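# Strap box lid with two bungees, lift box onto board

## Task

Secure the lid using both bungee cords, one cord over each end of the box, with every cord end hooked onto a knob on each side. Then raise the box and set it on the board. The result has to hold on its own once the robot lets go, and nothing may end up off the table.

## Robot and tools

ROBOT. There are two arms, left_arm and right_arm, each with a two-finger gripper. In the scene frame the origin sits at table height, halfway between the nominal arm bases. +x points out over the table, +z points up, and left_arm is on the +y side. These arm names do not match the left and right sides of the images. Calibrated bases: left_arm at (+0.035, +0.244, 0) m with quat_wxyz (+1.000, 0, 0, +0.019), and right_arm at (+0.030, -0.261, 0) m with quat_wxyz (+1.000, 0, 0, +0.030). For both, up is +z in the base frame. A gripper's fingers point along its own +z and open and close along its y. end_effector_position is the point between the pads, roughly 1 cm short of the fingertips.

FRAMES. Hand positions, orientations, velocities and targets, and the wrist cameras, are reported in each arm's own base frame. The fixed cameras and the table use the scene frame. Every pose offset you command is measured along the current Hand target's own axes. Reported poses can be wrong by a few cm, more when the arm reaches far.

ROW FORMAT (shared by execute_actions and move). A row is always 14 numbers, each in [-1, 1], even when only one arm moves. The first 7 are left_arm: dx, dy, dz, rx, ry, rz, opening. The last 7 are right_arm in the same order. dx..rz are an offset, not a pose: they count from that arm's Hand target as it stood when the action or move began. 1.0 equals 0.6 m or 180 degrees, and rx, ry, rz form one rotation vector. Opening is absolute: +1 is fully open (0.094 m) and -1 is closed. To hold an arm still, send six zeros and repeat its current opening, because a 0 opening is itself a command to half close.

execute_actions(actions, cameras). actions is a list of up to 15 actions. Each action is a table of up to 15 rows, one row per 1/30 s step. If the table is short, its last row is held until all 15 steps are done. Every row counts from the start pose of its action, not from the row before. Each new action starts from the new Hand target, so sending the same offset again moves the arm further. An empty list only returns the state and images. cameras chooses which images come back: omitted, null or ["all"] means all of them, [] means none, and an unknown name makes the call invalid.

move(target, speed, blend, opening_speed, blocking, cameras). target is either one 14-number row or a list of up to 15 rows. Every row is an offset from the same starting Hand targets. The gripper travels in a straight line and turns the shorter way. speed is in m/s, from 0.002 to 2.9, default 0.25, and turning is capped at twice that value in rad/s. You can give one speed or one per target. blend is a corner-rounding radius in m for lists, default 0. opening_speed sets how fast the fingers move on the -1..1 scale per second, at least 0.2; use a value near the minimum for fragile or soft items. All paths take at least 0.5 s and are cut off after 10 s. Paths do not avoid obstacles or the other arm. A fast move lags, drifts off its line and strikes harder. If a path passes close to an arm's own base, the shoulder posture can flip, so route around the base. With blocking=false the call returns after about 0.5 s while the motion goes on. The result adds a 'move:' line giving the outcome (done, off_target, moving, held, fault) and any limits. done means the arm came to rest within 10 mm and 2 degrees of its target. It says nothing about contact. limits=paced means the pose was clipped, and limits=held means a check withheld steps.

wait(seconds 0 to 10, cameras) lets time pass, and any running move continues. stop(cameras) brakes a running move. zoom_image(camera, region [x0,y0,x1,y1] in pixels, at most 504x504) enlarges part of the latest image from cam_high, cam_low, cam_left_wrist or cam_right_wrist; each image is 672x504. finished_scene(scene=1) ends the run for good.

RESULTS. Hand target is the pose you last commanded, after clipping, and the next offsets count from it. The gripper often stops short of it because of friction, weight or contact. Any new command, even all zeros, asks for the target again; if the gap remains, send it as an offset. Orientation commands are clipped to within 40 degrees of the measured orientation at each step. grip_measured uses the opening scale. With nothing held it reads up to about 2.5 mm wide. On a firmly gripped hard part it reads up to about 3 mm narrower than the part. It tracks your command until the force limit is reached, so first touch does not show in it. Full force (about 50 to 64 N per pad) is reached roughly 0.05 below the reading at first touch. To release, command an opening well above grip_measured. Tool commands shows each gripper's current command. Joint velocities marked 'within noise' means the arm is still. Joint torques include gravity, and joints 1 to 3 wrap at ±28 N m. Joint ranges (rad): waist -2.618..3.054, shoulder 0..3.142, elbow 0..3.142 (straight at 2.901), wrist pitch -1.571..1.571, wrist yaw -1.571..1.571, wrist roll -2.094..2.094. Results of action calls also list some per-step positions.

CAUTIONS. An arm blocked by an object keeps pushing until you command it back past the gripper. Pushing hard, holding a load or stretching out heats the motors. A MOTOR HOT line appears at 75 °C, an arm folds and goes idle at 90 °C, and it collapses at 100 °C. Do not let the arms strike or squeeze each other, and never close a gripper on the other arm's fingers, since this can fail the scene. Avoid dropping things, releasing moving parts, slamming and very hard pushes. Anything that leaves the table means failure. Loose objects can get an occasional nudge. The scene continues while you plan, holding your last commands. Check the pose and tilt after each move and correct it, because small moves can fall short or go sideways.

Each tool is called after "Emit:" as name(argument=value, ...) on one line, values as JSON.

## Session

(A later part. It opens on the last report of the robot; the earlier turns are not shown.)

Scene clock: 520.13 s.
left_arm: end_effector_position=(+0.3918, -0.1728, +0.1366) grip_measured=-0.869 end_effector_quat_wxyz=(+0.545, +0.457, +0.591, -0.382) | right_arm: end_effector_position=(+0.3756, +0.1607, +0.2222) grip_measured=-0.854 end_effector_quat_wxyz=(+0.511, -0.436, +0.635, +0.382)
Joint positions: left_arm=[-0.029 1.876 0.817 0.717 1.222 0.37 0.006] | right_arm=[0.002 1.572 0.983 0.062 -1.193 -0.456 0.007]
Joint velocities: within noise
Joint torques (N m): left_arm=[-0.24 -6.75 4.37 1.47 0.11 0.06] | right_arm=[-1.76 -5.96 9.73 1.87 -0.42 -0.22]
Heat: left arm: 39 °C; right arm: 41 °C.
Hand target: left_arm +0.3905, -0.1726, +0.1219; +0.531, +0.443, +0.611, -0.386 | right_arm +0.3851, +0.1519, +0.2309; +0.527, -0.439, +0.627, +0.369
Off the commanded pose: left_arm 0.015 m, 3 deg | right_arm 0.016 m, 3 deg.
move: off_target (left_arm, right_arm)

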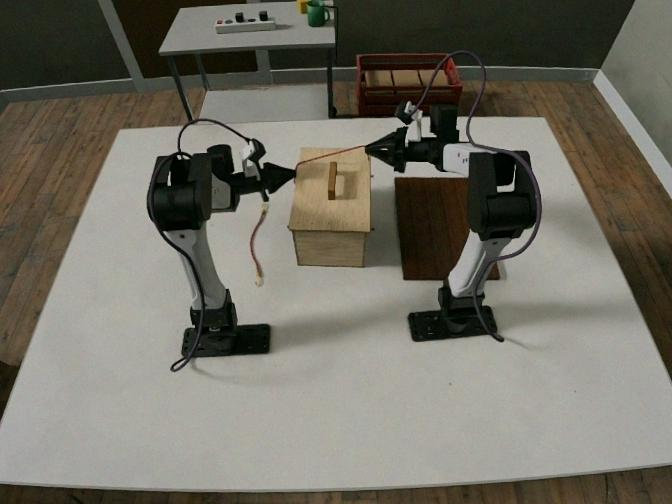

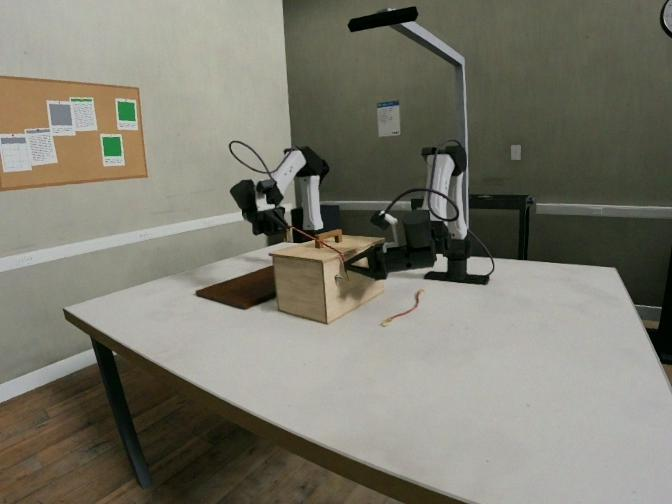

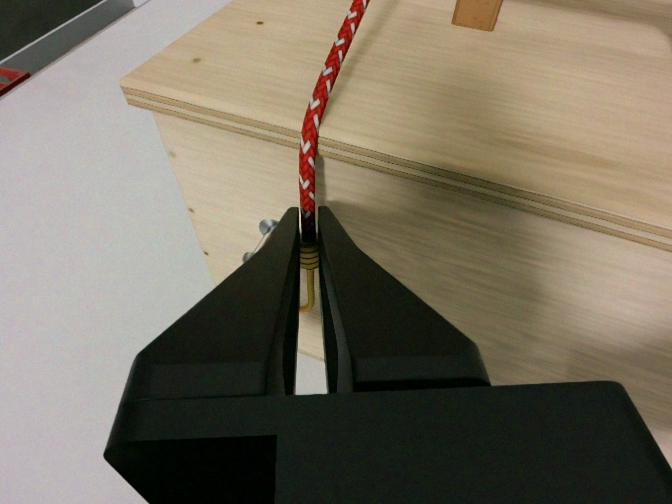

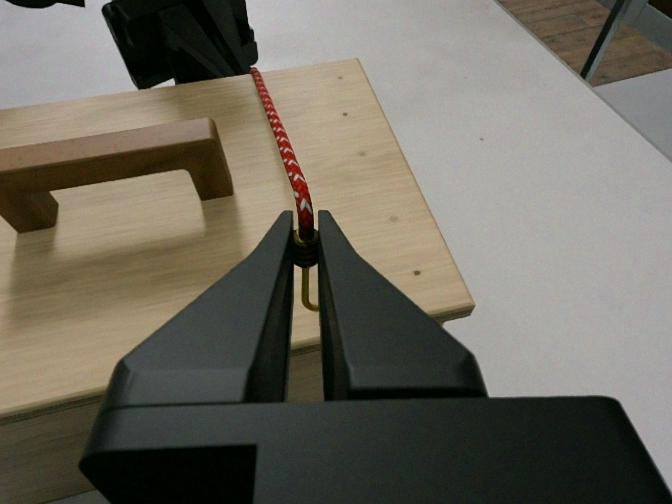

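Emit:
move(target=[-0.0045, -0.0065, 0.0253, 0, 0, 0, -0.95, 0, 0, 0, 0, 0, 0, -0.95], speed=0.04)

Emit:
zoom_image(camera="cam_low", region=[325, 230, 385, 300])

Emit:
zoom_image(camera="cam_left_wrist", region=[200, 130, 400, 350])

Scene clock: 527.83 s.
left_arm: end_effector_position=(+0.3927, -0.1870, +0.1378) grip_measured=-0.869 end_effector_quat_wxyz=(+0.544, +0.454, +0.593, -0.382) | right_arm: end_effector_position=(+0.3763, +0.1587, +0.2221) grip_measured=-0.854 end_effector_quat_wxyz=(+0.512, -0.434, +0.636, +0.380)
Joint positions: left_arm=[-0.071 1.88 0.817 0.756 1.179 0.327 0.006] | right_arm=[-0.003 1.572 0.983 0.06 -1.194 -0.458 0.007]
Joint velocities: within noise
Joint torques (N m): left_arm=[-0.62 -6.41 4.49 1.64 0.07 0.05] | right_arm=[-1.35 -5.94 9.8 1.89 -0.4 -0.18]
Heat: left arm: 39 °C; right arm: 41 °C.
Hand target: left_arm +0.3915, -0.1885, +0.1225; +0.531, +0.443, +0.611, -0.386 | right_arm +0.3851, +0.1520, +0.2309; +0.527, -0.439, +0.627, +0.369
Off the commanded pose: left_arm 0.015 m, 3 deg | right_arm 0.014 m, 2 deg.
move: off_target (left_arm, right_arm)

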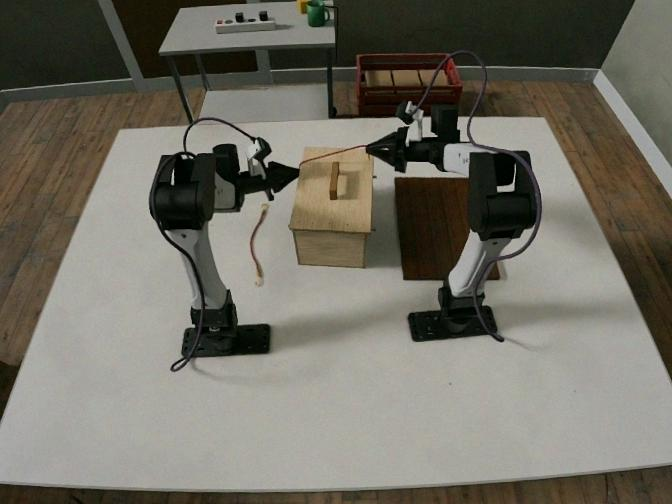

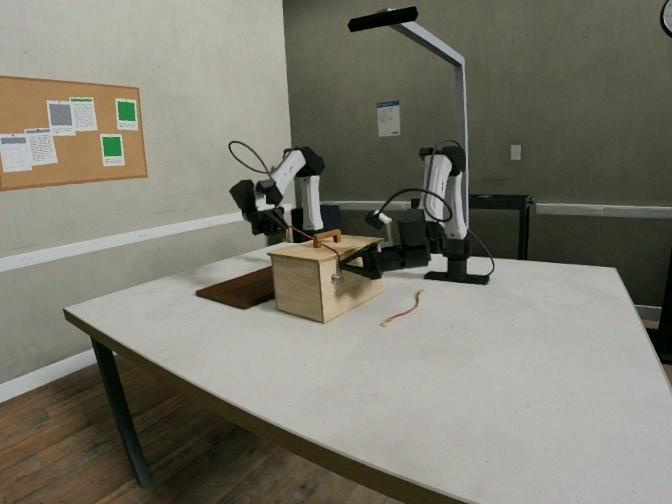

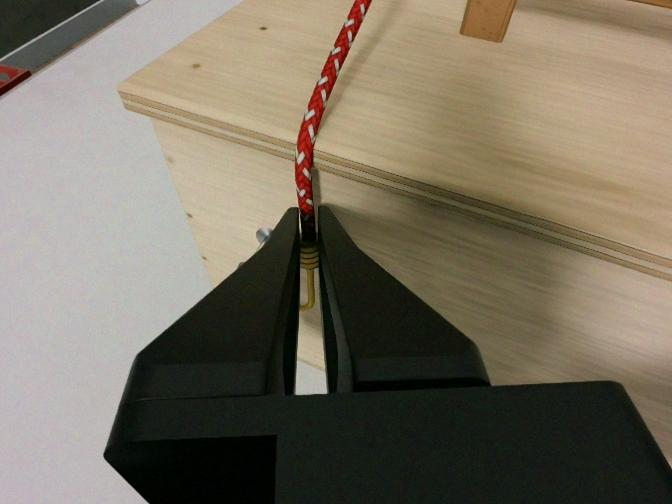

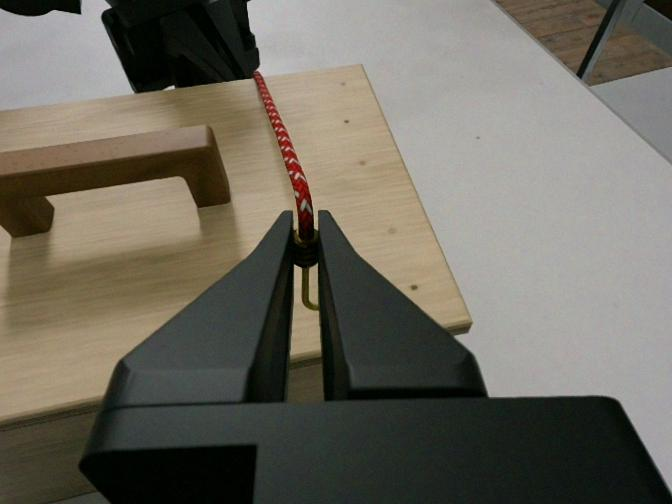

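Scaled by 7.200.

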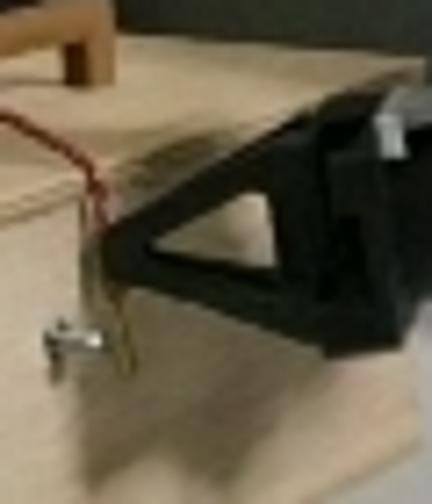

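Scaled by 2.291.

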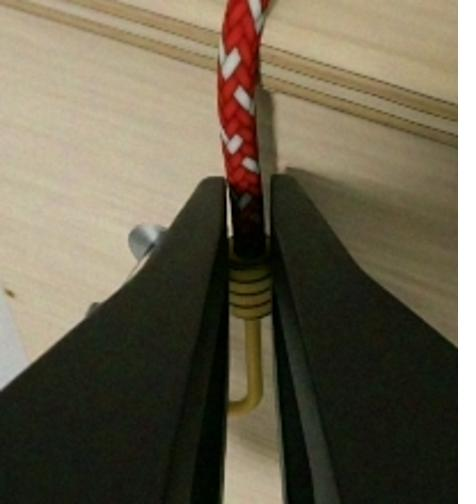

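Emit:
move(target=[0.0, 0.0, -0.025, 0.0438, 0, 0.0062, -0.95, -0.0068, 0.0142, 0.0386, 0, 0, 0, -0.95], speed=0.06)

Emit:
zoom_image(camera="cam_low", region=[325, 220, 395, 300])

Emit:
zoom_image(camera="cam_left_wrist", region=[200, 130, 400, 350])

Emit:
zoom_image(camera="cam_high", region=[260, 130, 400, 280])

Scene clock: 540.83 s.
left_arm: end_effector_position=(+0.3818, -0.1775, +0.1285) grip_measured=-0.869 end_effector_quat_wxyz=(+0.505, +0.486, +0.573, -0.425) | right_arm: end_effector_position=(+0.3797, +0.1768, +0.2288) grip_measured=-0.854 end_effector_quat_wxyz=(+0.520, -0.440, +0.629, +0.374)
Joint positions: left_arm=[-0.027 1.906 0.92 0.397 1.339 0.581 0.006] | right_arm=[0.053 1.572 0.983 0.144 -1.142 -0.396 0.007]
Joint velocities: within noise
Joint torques (N m): left_arm=[0.59 -7.1 7.39 1.18 0.44 0.22] | right_arm=[0.29 -5.98 7.99 2.13 -0.19 0.06]
Heat: left arm: 39 °C; right arm: 42 °C.
Hand target: left_arm +0.3870, -0.1744, +0.1246; +0.503, +0.485, +0.578, -0.422 | right_arm +0.3851, +0.1769, +0.2309; +0.527, -0.439, +0.627, +0.369
Off the commanded pose: left_arm 0.007 m, 1 deg | right_arm 0.006 m, 1 deg.
move: done

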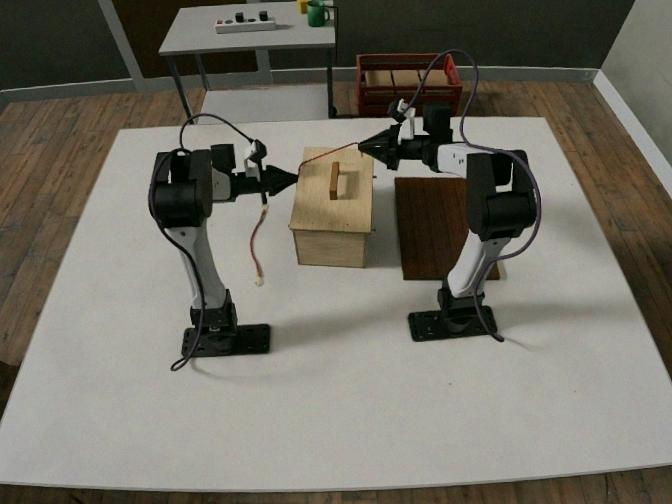

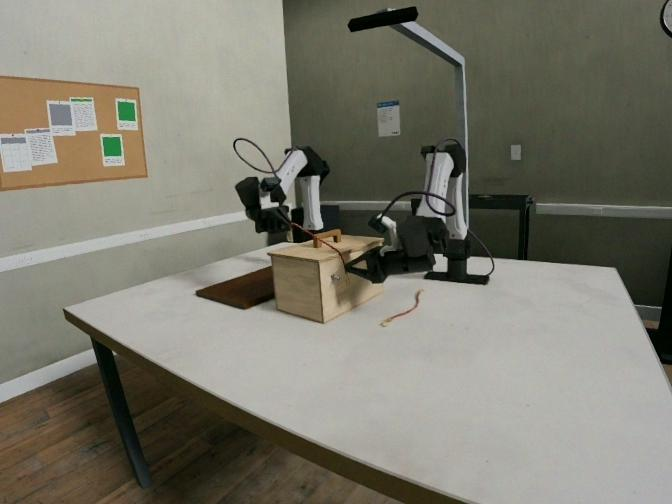

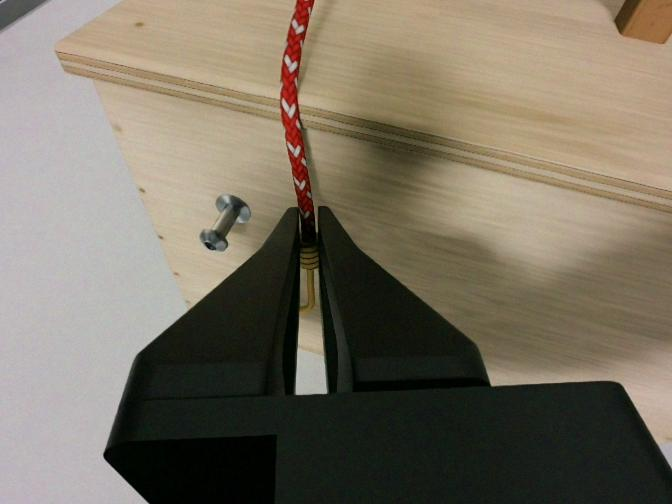

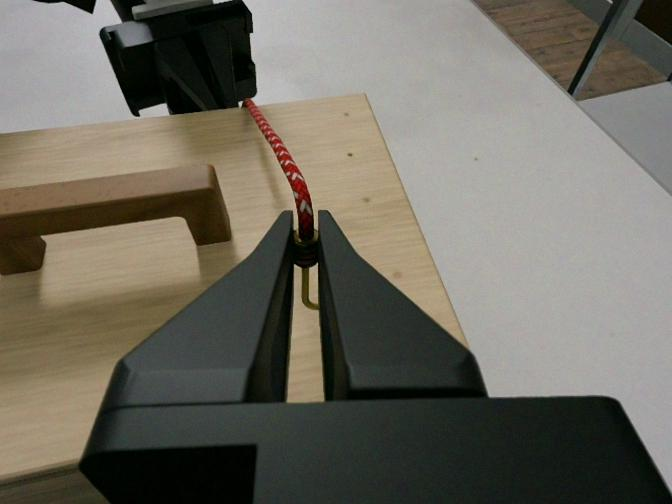

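Scaled by 6.300.

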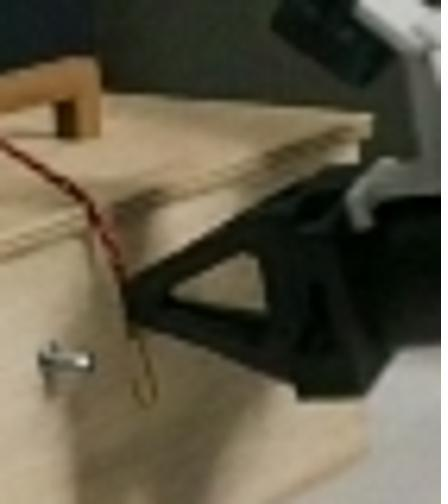

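Scaled by 2.291.

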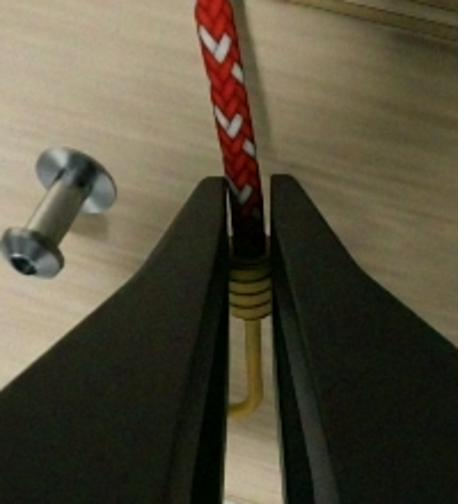

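Scaled by 3.360.

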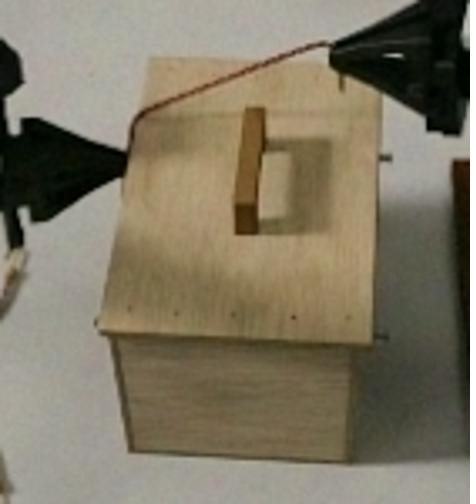

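Emit:
wait(seconds=0)

Scene clock: 548.73 s.
left_arm: end_effector_position=(+0.3818, -0.1775, +0.1285) grip_measured=-0.869 end_effector_quat_wxyz=(+0.505, +0.486, +0.572, -0.425) | right_arm: end_effector_position=(+0.3797, +0.1767, +0.2288) grip_measured=-0.854 end_effector_quat_wxyz=(+0.520, -0.439, +0.630, +0.374)
Joint positions: left_arm=[-0.027 1.906 0.92 0.395 1.339 0.582 0.006] | right_arm=[0.053 1.572 0.983 0.144 -1.142 -0.395 0.007]
Joint velocities: within noise
Joint torques (N m): left_arm=[0.59 -7.09 7.34 1.2 0.44 0.27] | right_arm=[0.29 -6 7.99 2.13 -0.19 0.03]
Heat: left arm: 40 °C; right arm: 42 °C.
Hand target: left_arm +0.3870, -0.1744, +0.1245; +0.503, +0.485, +0.578, -0.422 | right_arm +0.3852, +0.1769, +0.2309; +0.527, -0.439, +0.627, +0.369
Tool commands: left_gripper/opening=-0.95 right_gripper/opening=-0.95
Off the commanded pose: left_arm 0.007 m, 1 deg | right_arm 0.006 m, 1 deg.

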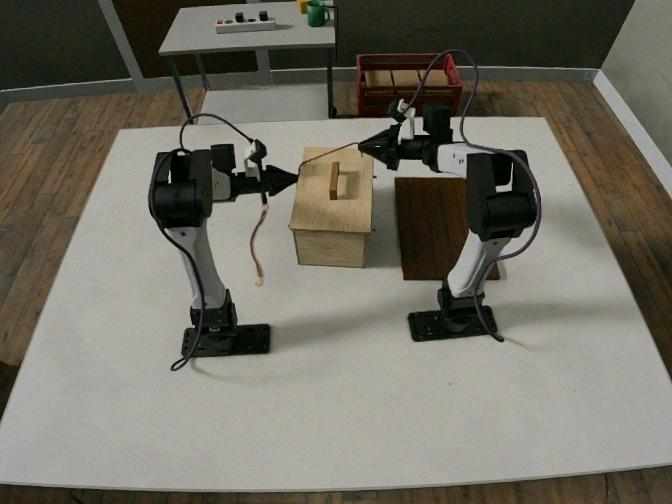

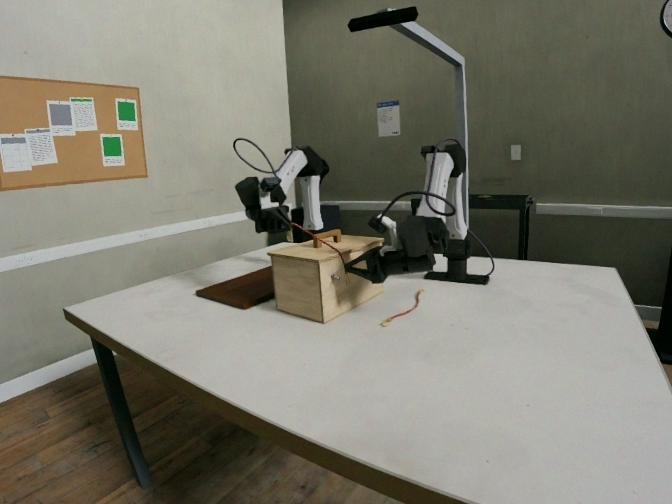

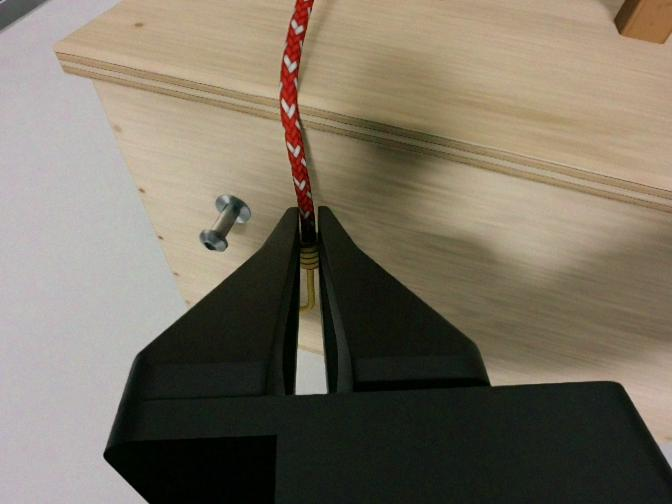

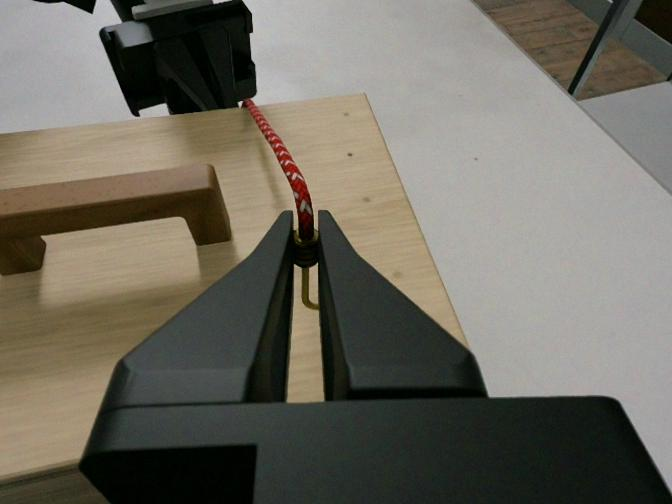

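Emit:
zoom_image(camera="cam_left_wrist", region=[180, 150, 380, 350])

Emit:
zoom_image(camera="cam_low", region=[280, 220, 400, 310])

Scaled by 2.520.

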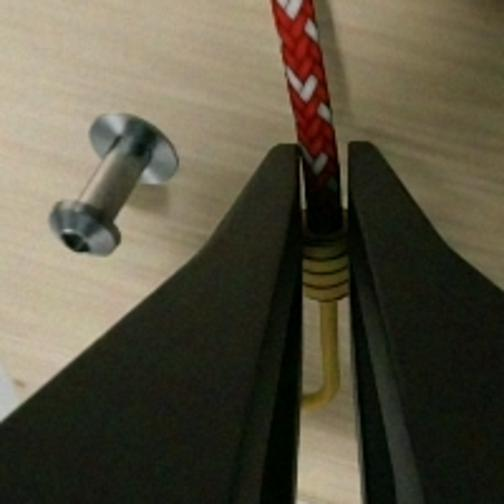

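Scaled by 4.200.

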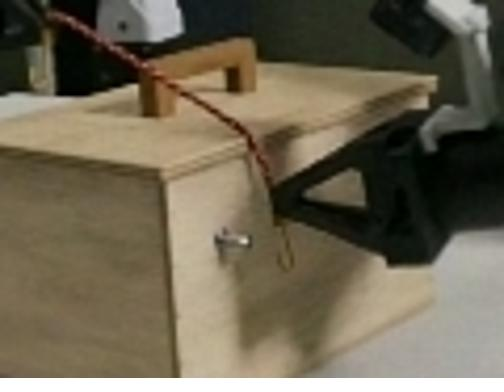

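Emit:
move(target=[-0.01745, 0.0096, 0.01053, 0.0445, -0.0552, 0.0022, -0.95, 0, 0, 0, 0, 0, 0, -0.95], speed=0.08, cameras=["cam_low", "cam_left_wrist"])

Scene clock: 573.30 s.
left_arm: end_effector_position=(+0.3929, -0.1822, +0.1377) grip_measured=-0.869 end_effector_quat_wxyz=(+0.505, +0.494, +0.508, -0.492) | right_arm: end_effector_position=(+0.3804, +0.1767, +0.2296) grip_measured=-0.854 end_effector_quat_wxyz=(+0.523, -0.440, +0.628, +0.372)
Joint positions: left_arm=[-0.027 2.105 0.982 1.026 1.516 0.097 0.006] | right_arm=[0.053 1.572 0.983 0.151 -1.14 -0.394 0.007]
Joint velocities: within noise
Joint torques (N m): left_arm=[0.1 -8.4 5.39 1.68 0.23 0] | right_arm=[0.31 -5.97 8.01 2.07 -0.2 0.03]
Heat: left arm: 41 °C; right arm: 42 °C.
Hand target: left_arm +0.3940, -0.1810, +0.1342; +0.517, +0.482, +0.500, -0.500 | right_arm +0.3851, +0.1769, +0.2309; +0.527, -0.439, +0.627, +0.369
Off the commanded pose: left_arm 0.004 m, 2 deg | right_arm 0.005 m, 1 deg.
move: done
Images, in order (width x height): cam_low 672x504, cam_left_wrist 672x504.

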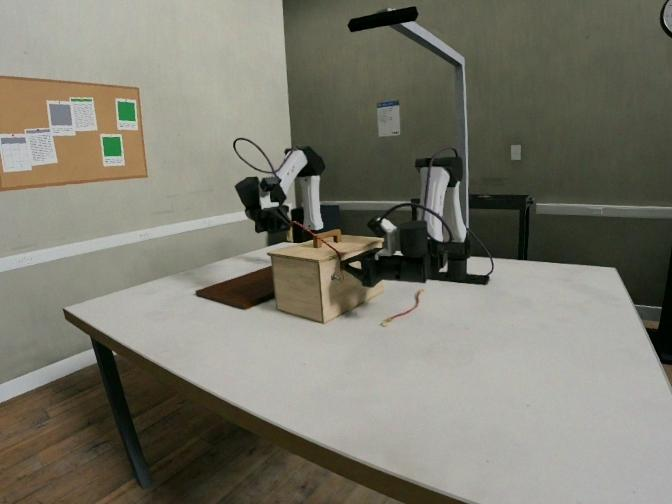

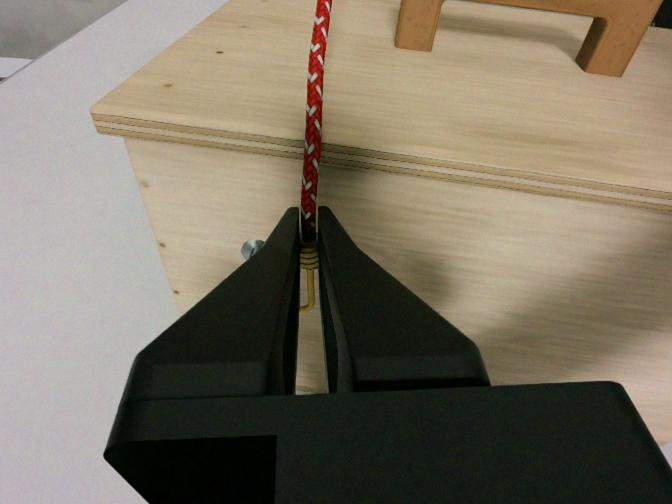

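Emit:
zoom_image(camera="cam_left_wrist", region=[200, 180, 360, 340])

Emit:
zoom_image(camera="cam_low", region=[290, 230, 390, 310])

Scaled by 3.150.

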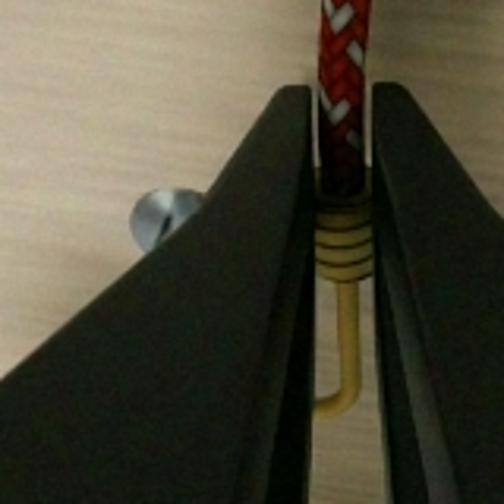

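Scaled by 5.040.

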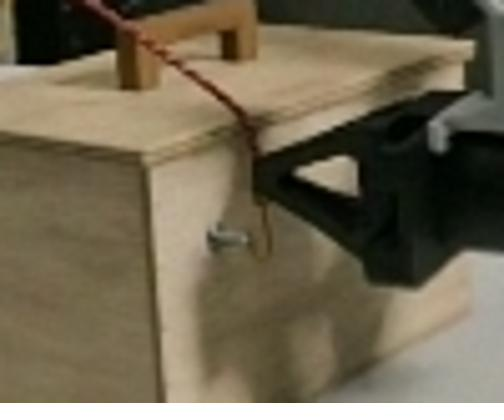

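Emit:
zoom_image(camera="cam_low", region=[325, 255, 355, 290])

Emit:
zoom_image(camera="cam_high", region=[260, 130, 400, 280])

Scaled by 14.400.

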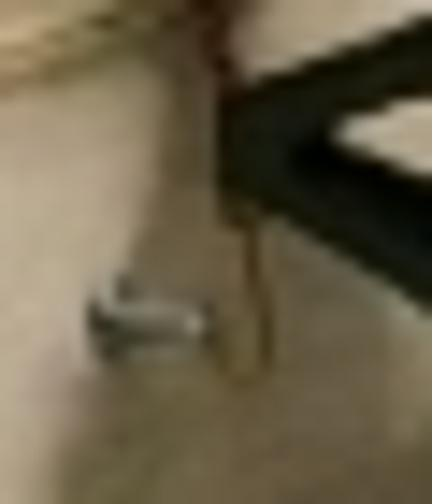

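This scene's latest camera images include none from cam_high. They are from: cam_low, cam_left_wrist. cam_high's image comes with the result of a call that names it in "cameras".

Emit:
zoom_image(camera="cam_low", region=[255, 220, 395, 330])

Scaled by 3.600.

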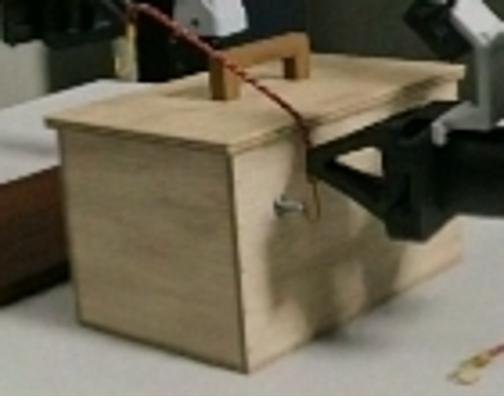

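Emit:
move(target=[0.00725, -0.0032, 0.01613, 0, 0.0278, 0, -0.95, 0, 0, 0, 0, 0, 0, -0.95], speed=0.03, cameras=["cam_low", "cam_left_wrist"])

Emit:
zoom_image(camera="cam_low", region=[325, 255, 355, 290])

Emit:
zoom_image(camera="cam_left_wrist", region=[200, 180, 360, 340])

Scene clock: 647.43 s.
left_arm: end_effector_position=(+0.3895, -0.1878, +0.1241) grip_measured=-0.869 end_effector_quat_wxyz=(+0.497, +0.493, +0.517, -0.493) | right_arm: end_effector_position=(+0.3805, +0.1767, +0.2296) grip_measured=-0.854 end_effector_quat_wxyz=(+0.523, -0.440, +0.628, +0.372)
Joint positions: left_arm=[-0.042 2.094 0.982 0.819 1.498 0.272 0.006] | right_arm=[0.053 1.572 0.983 0.152 -1.14 -0.394 0.007]
Joint velocities: within noise
Joint torques (N m): left_arm=[-0.69 -11.14 5.89 1.18 0.09 0.31] | right_arm=[0.32 -5.97 7.99 2.06 -0.21 0.03]
Heat: left arm: 42 °C; right arm: 42 °C.
Hand target: left_arm +0.3924, -0.1908, +0.1301; +0.495, +0.504, +0.522, -0.478 | right_arm +0.3851, +0.1769, +0.2309; +0.527, -0.439, +0.627, +0.369
Off the commanded pose: left_arm 0.007 m, 2 deg | right_arm 0.005 m, 1 deg.
move: done
Images, in order (width x height): cam_low 672x504, cam_left_wrist 672x504.

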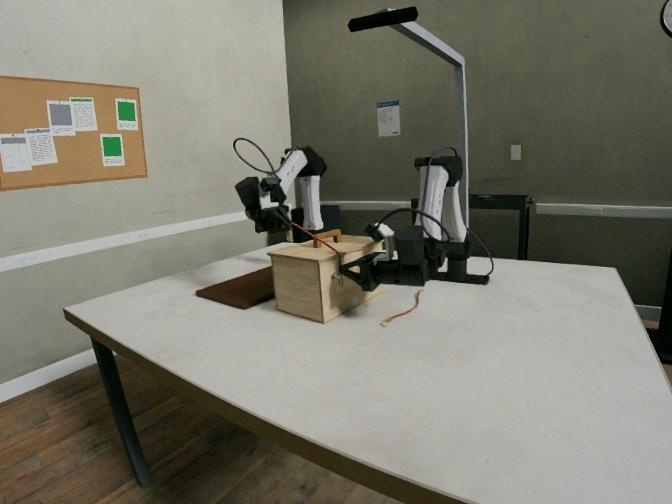

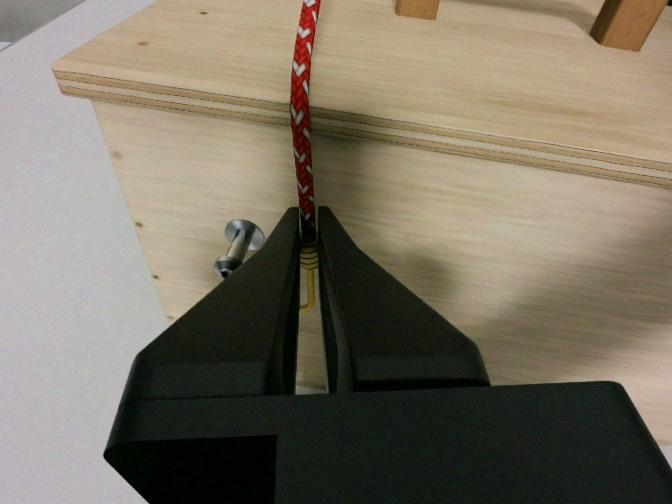

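Scaled by 14.400.

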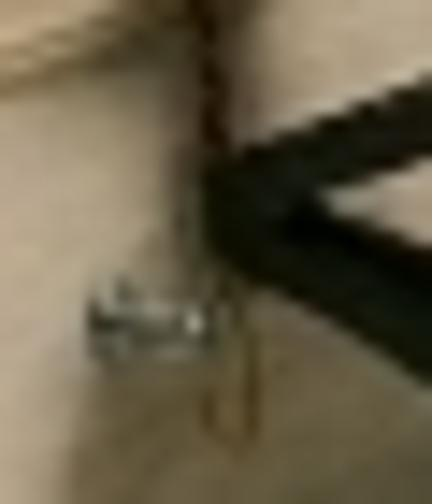

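Scaled by 3.150.

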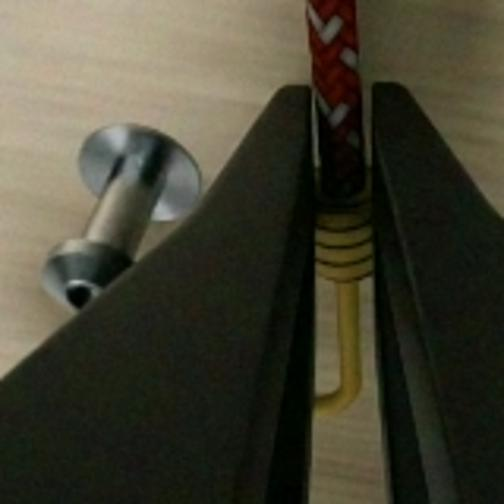

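Emit:
move(target=[-0.0128, 0.0004, 0.0062, 0, 0.0194, 0, -0.95, 0, 0, 0, 0, 0, 0, -0.95], speed=0.03, cameras=["cam_low", "cam_left_wrist"])

Emit:
zoom_image(camera="cam_low", region=[325, 255, 355, 290])

Emit:
zoom_image(camera="cam_left_wrist", region=[200, 180, 360, 340])

Scene clock: 653.27 s.
left_arm: end_effector_position=(+0.3886, -0.1901, +0.1268) grip_measured=-0.869 end_effector_quat_wxyz=(+0.480, +0.494, +0.541, -0.481) | right_arm: end_effector_position=(+0.3805, +0.1767, +0.2296) grip_measured=-0.854 end_effector_quat_wxyz=(+0.523, -0.440, +0.628, +0.372)
Joint positions: left_arm=[-0.05 2.016 1.058 0.283 1.45 0.625 0.006] | right_arm=[0.053 1.572 0.983 0.152 -1.14 -0.394 0.007]
Joint velocities: within noise
Joint torques (N m): left_arm=[-1.09 -11.37 7.49 1.16 0.31 0.23] | right_arm=[0.31 -5.97 7.97 2.06 -0.21 0.03]
Heat: left arm: 44 °C; right arm: 42 °C.
Hand target: left_arm +0.3928, -0.1949, +0.1376; +0.479, +0.518, +0.537, -0.462 | right_arm +0.3851, +0.1769, +0.2309; +0.527, -0.439, +0.627, +0.369
Off the commanded pose: left_arm 0.013 m, 4 deg | right_arm 0.005 m, 1 deg.
move: off_target (left_arm)
Images, in order (width x height): cam_low 672x504, cam_left_wrist 672x504.

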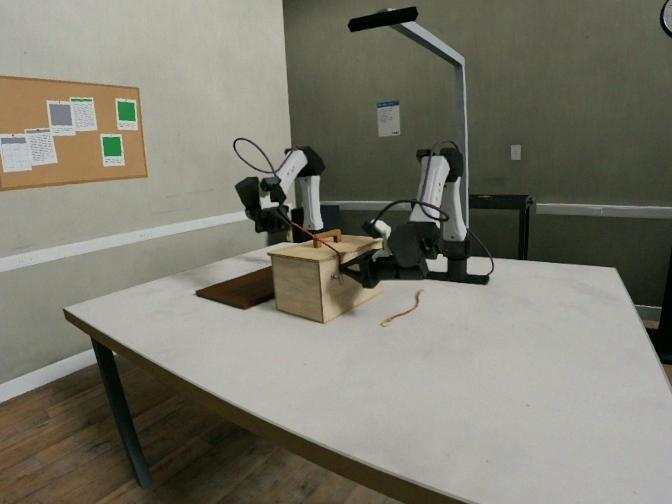

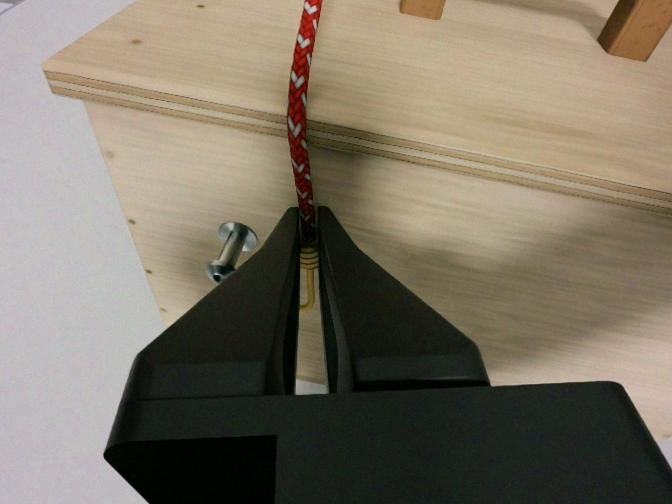

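Scaled by 14.400.

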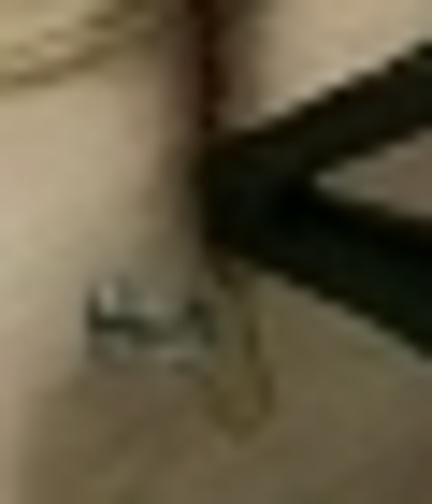

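Scaled by 3.150.

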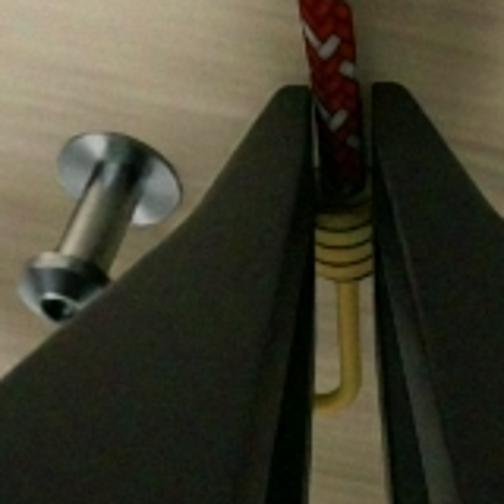

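Emit:
move(target=[-0.012, 0, 0, 0, 0, 0, -0.95, 0, 0, 0, 0, 0, 0, -0.95], speed=0.04, cameras=["cam_low", "cam_left_wrist"])

Emit:
zoom_image(camera="cam_low", region=[325, 255, 355, 290])

Emit:
zoom_image(camera="cam_left_wrist", region=[200, 180, 360, 340])

Scene clock: 664.03 s.
left_arm: end_effector_position=(+0.3895, -0.1903, +0.1297) grip_measured=-0.869 end_effector_quat_wxyz=(+0.471, +0.496, +0.550, -0.480) | right_arm: end_effector_position=(+0.3805, +0.1767, +0.2296) grip_measured=-0.854 end_effector_quat_wxyz=(+0.523, -0.440, +0.628, +0.372)
Joint positions: left_arm=[-0.051 2.006 1.111 0.091 1.437 0.739 0.006] | right_arm=[0.053 1.572 0.983 0.152 -1.14 -0.394 0.007]
Joint velocities: within noise
Joint torques (N m): left_arm=[-1.13 -11.86 7.87 1.11 0.44 0.33] | right_arm=[0.31 -5.97 7.99 2.06 -0.21 0.03]
Heat: left arm: 45 °C; right arm: 42 °C.
Hand target: left_arm +0.3929, -0.1957, +0.1447; +0.479, +0.518, +0.537, -0.462 | right_arm +0.3851, +0.1769, +0.2309; +0.527, -0.439, +0.627, +0.369
Off the commanded pose: left_arm 0.016 m, 4 deg | right_arm 0.005 m, 1 deg.
move: off_target (left_arm)
Images, in order (width x height): cam_low 672x504, cam_left_wrist 672x504.

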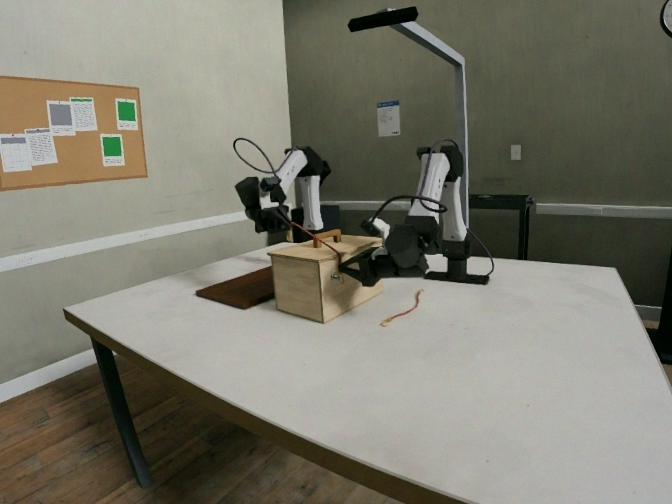

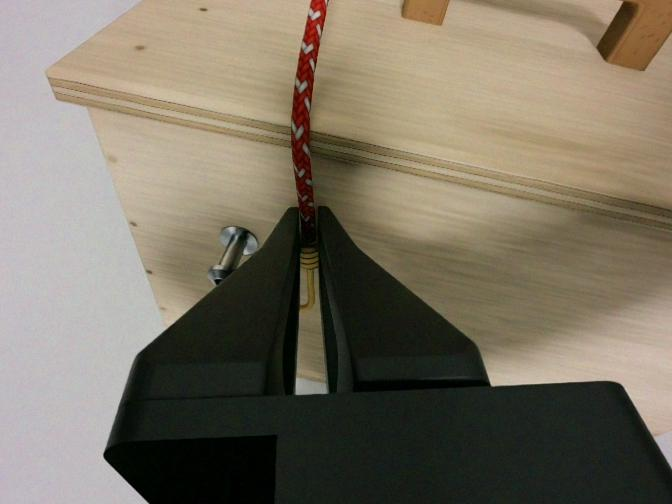

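Scaled by 14.400.

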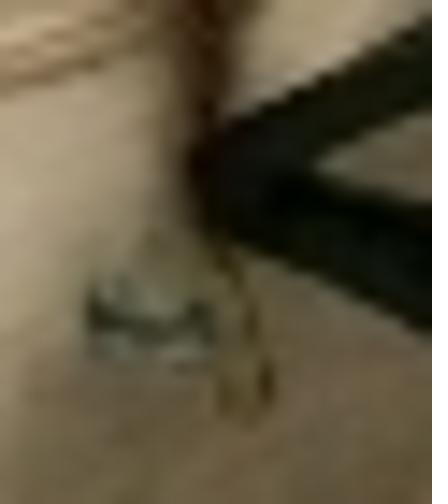

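Scaled by 3.150.

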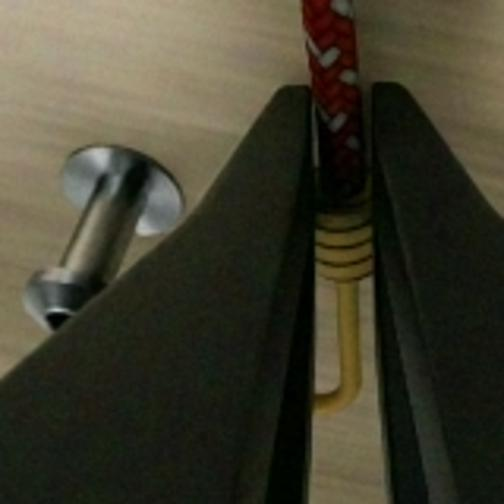

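Emit:
move(target=[-0.0043, 0.0047, 0.0081, 0, 0, 0, -0.95, 0, 0, 0, 0, 0, 0, -0.95], speed=0.04, cameras=["cam_low", "cam_left_wrist"])

Emit:
zoom_image(camera="cam_low", region=[325, 255, 355, 290])

Emit:
zoom_image(camera="cam_left_wrist", region=[200, 180, 360, 340])

Scene clock: 669.77 s.
left_arm: end_effector_position=(+0.3916, -0.1950, +0.1318) grip_measured=-0.869 end_effector_quat_wxyz=(+0.466, +0.498, +0.553, -0.478) | right_arm: end_effector_position=(+0.3805, +0.1767, +0.2296) grip_measured=-0.854 end_effector_quat_wxyz=(+0.523, -0.440, +0.628, +0.372)
Joint positions: left_arm=[-0.063 2.006 1.137 0.047 1.422 0.749 0.006] | right_arm=[0.053 1.572 0.983 0.152 -1.14 -0.394 0.007]
Joint velocities: within noise
Joint torques (N m): left_arm=[-1.14 -11.29 8.51 1.19 0.54 0.27] | right_arm=[0.31 -5.97 8.01 2.06 -0.2 0.03]
Heat: left arm: 47 °C; right arm: 42 °C.
Hand target: left_arm +0.3959, -0.2007, +0.1466; +0.479, +0.518, +0.537, -0.462 | right_arm +0.3851, +0.1769, +0.2309; +0.527, -0.439, +0.627, +0.369
Off the commanded pose: left_arm 0.017 m, 4 deg | right_arm 0.005 m, 1 deg.
move: off_target (left_arm)
Images, in order (width x height): cam_low 672x504, cam_left_wrist 672x504.

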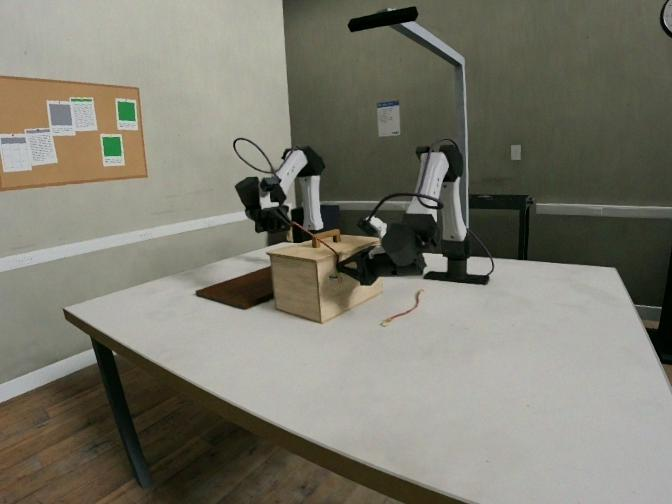

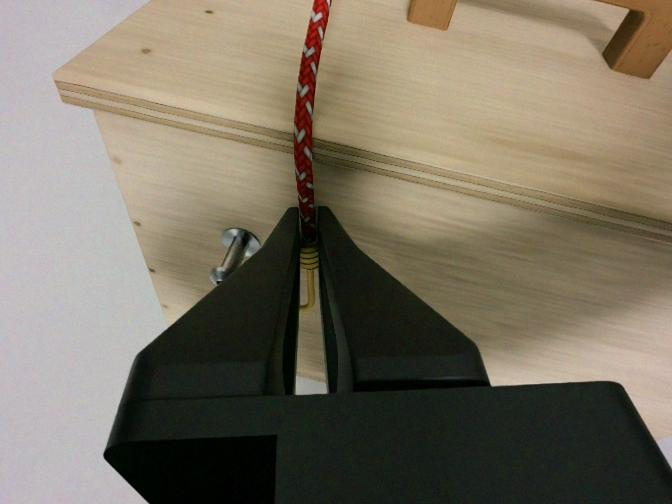

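Scaled by 14.400.

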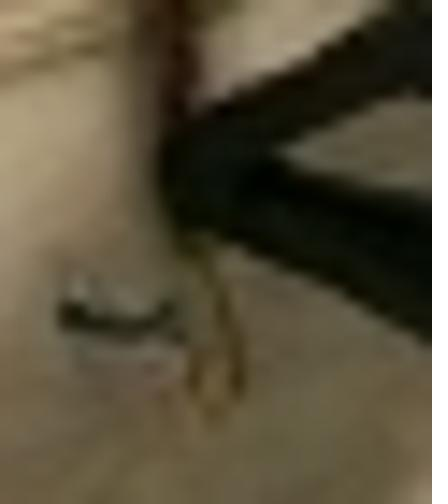

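Scaled by 3.150.

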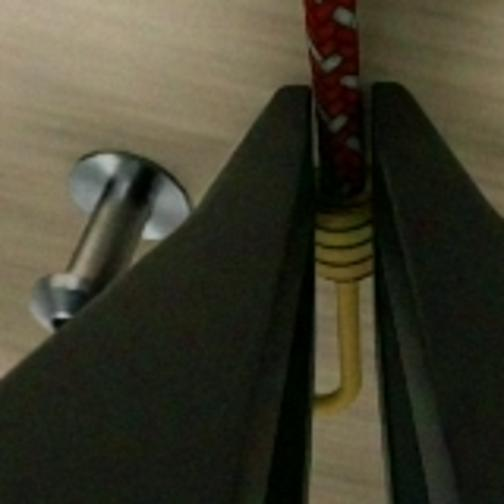

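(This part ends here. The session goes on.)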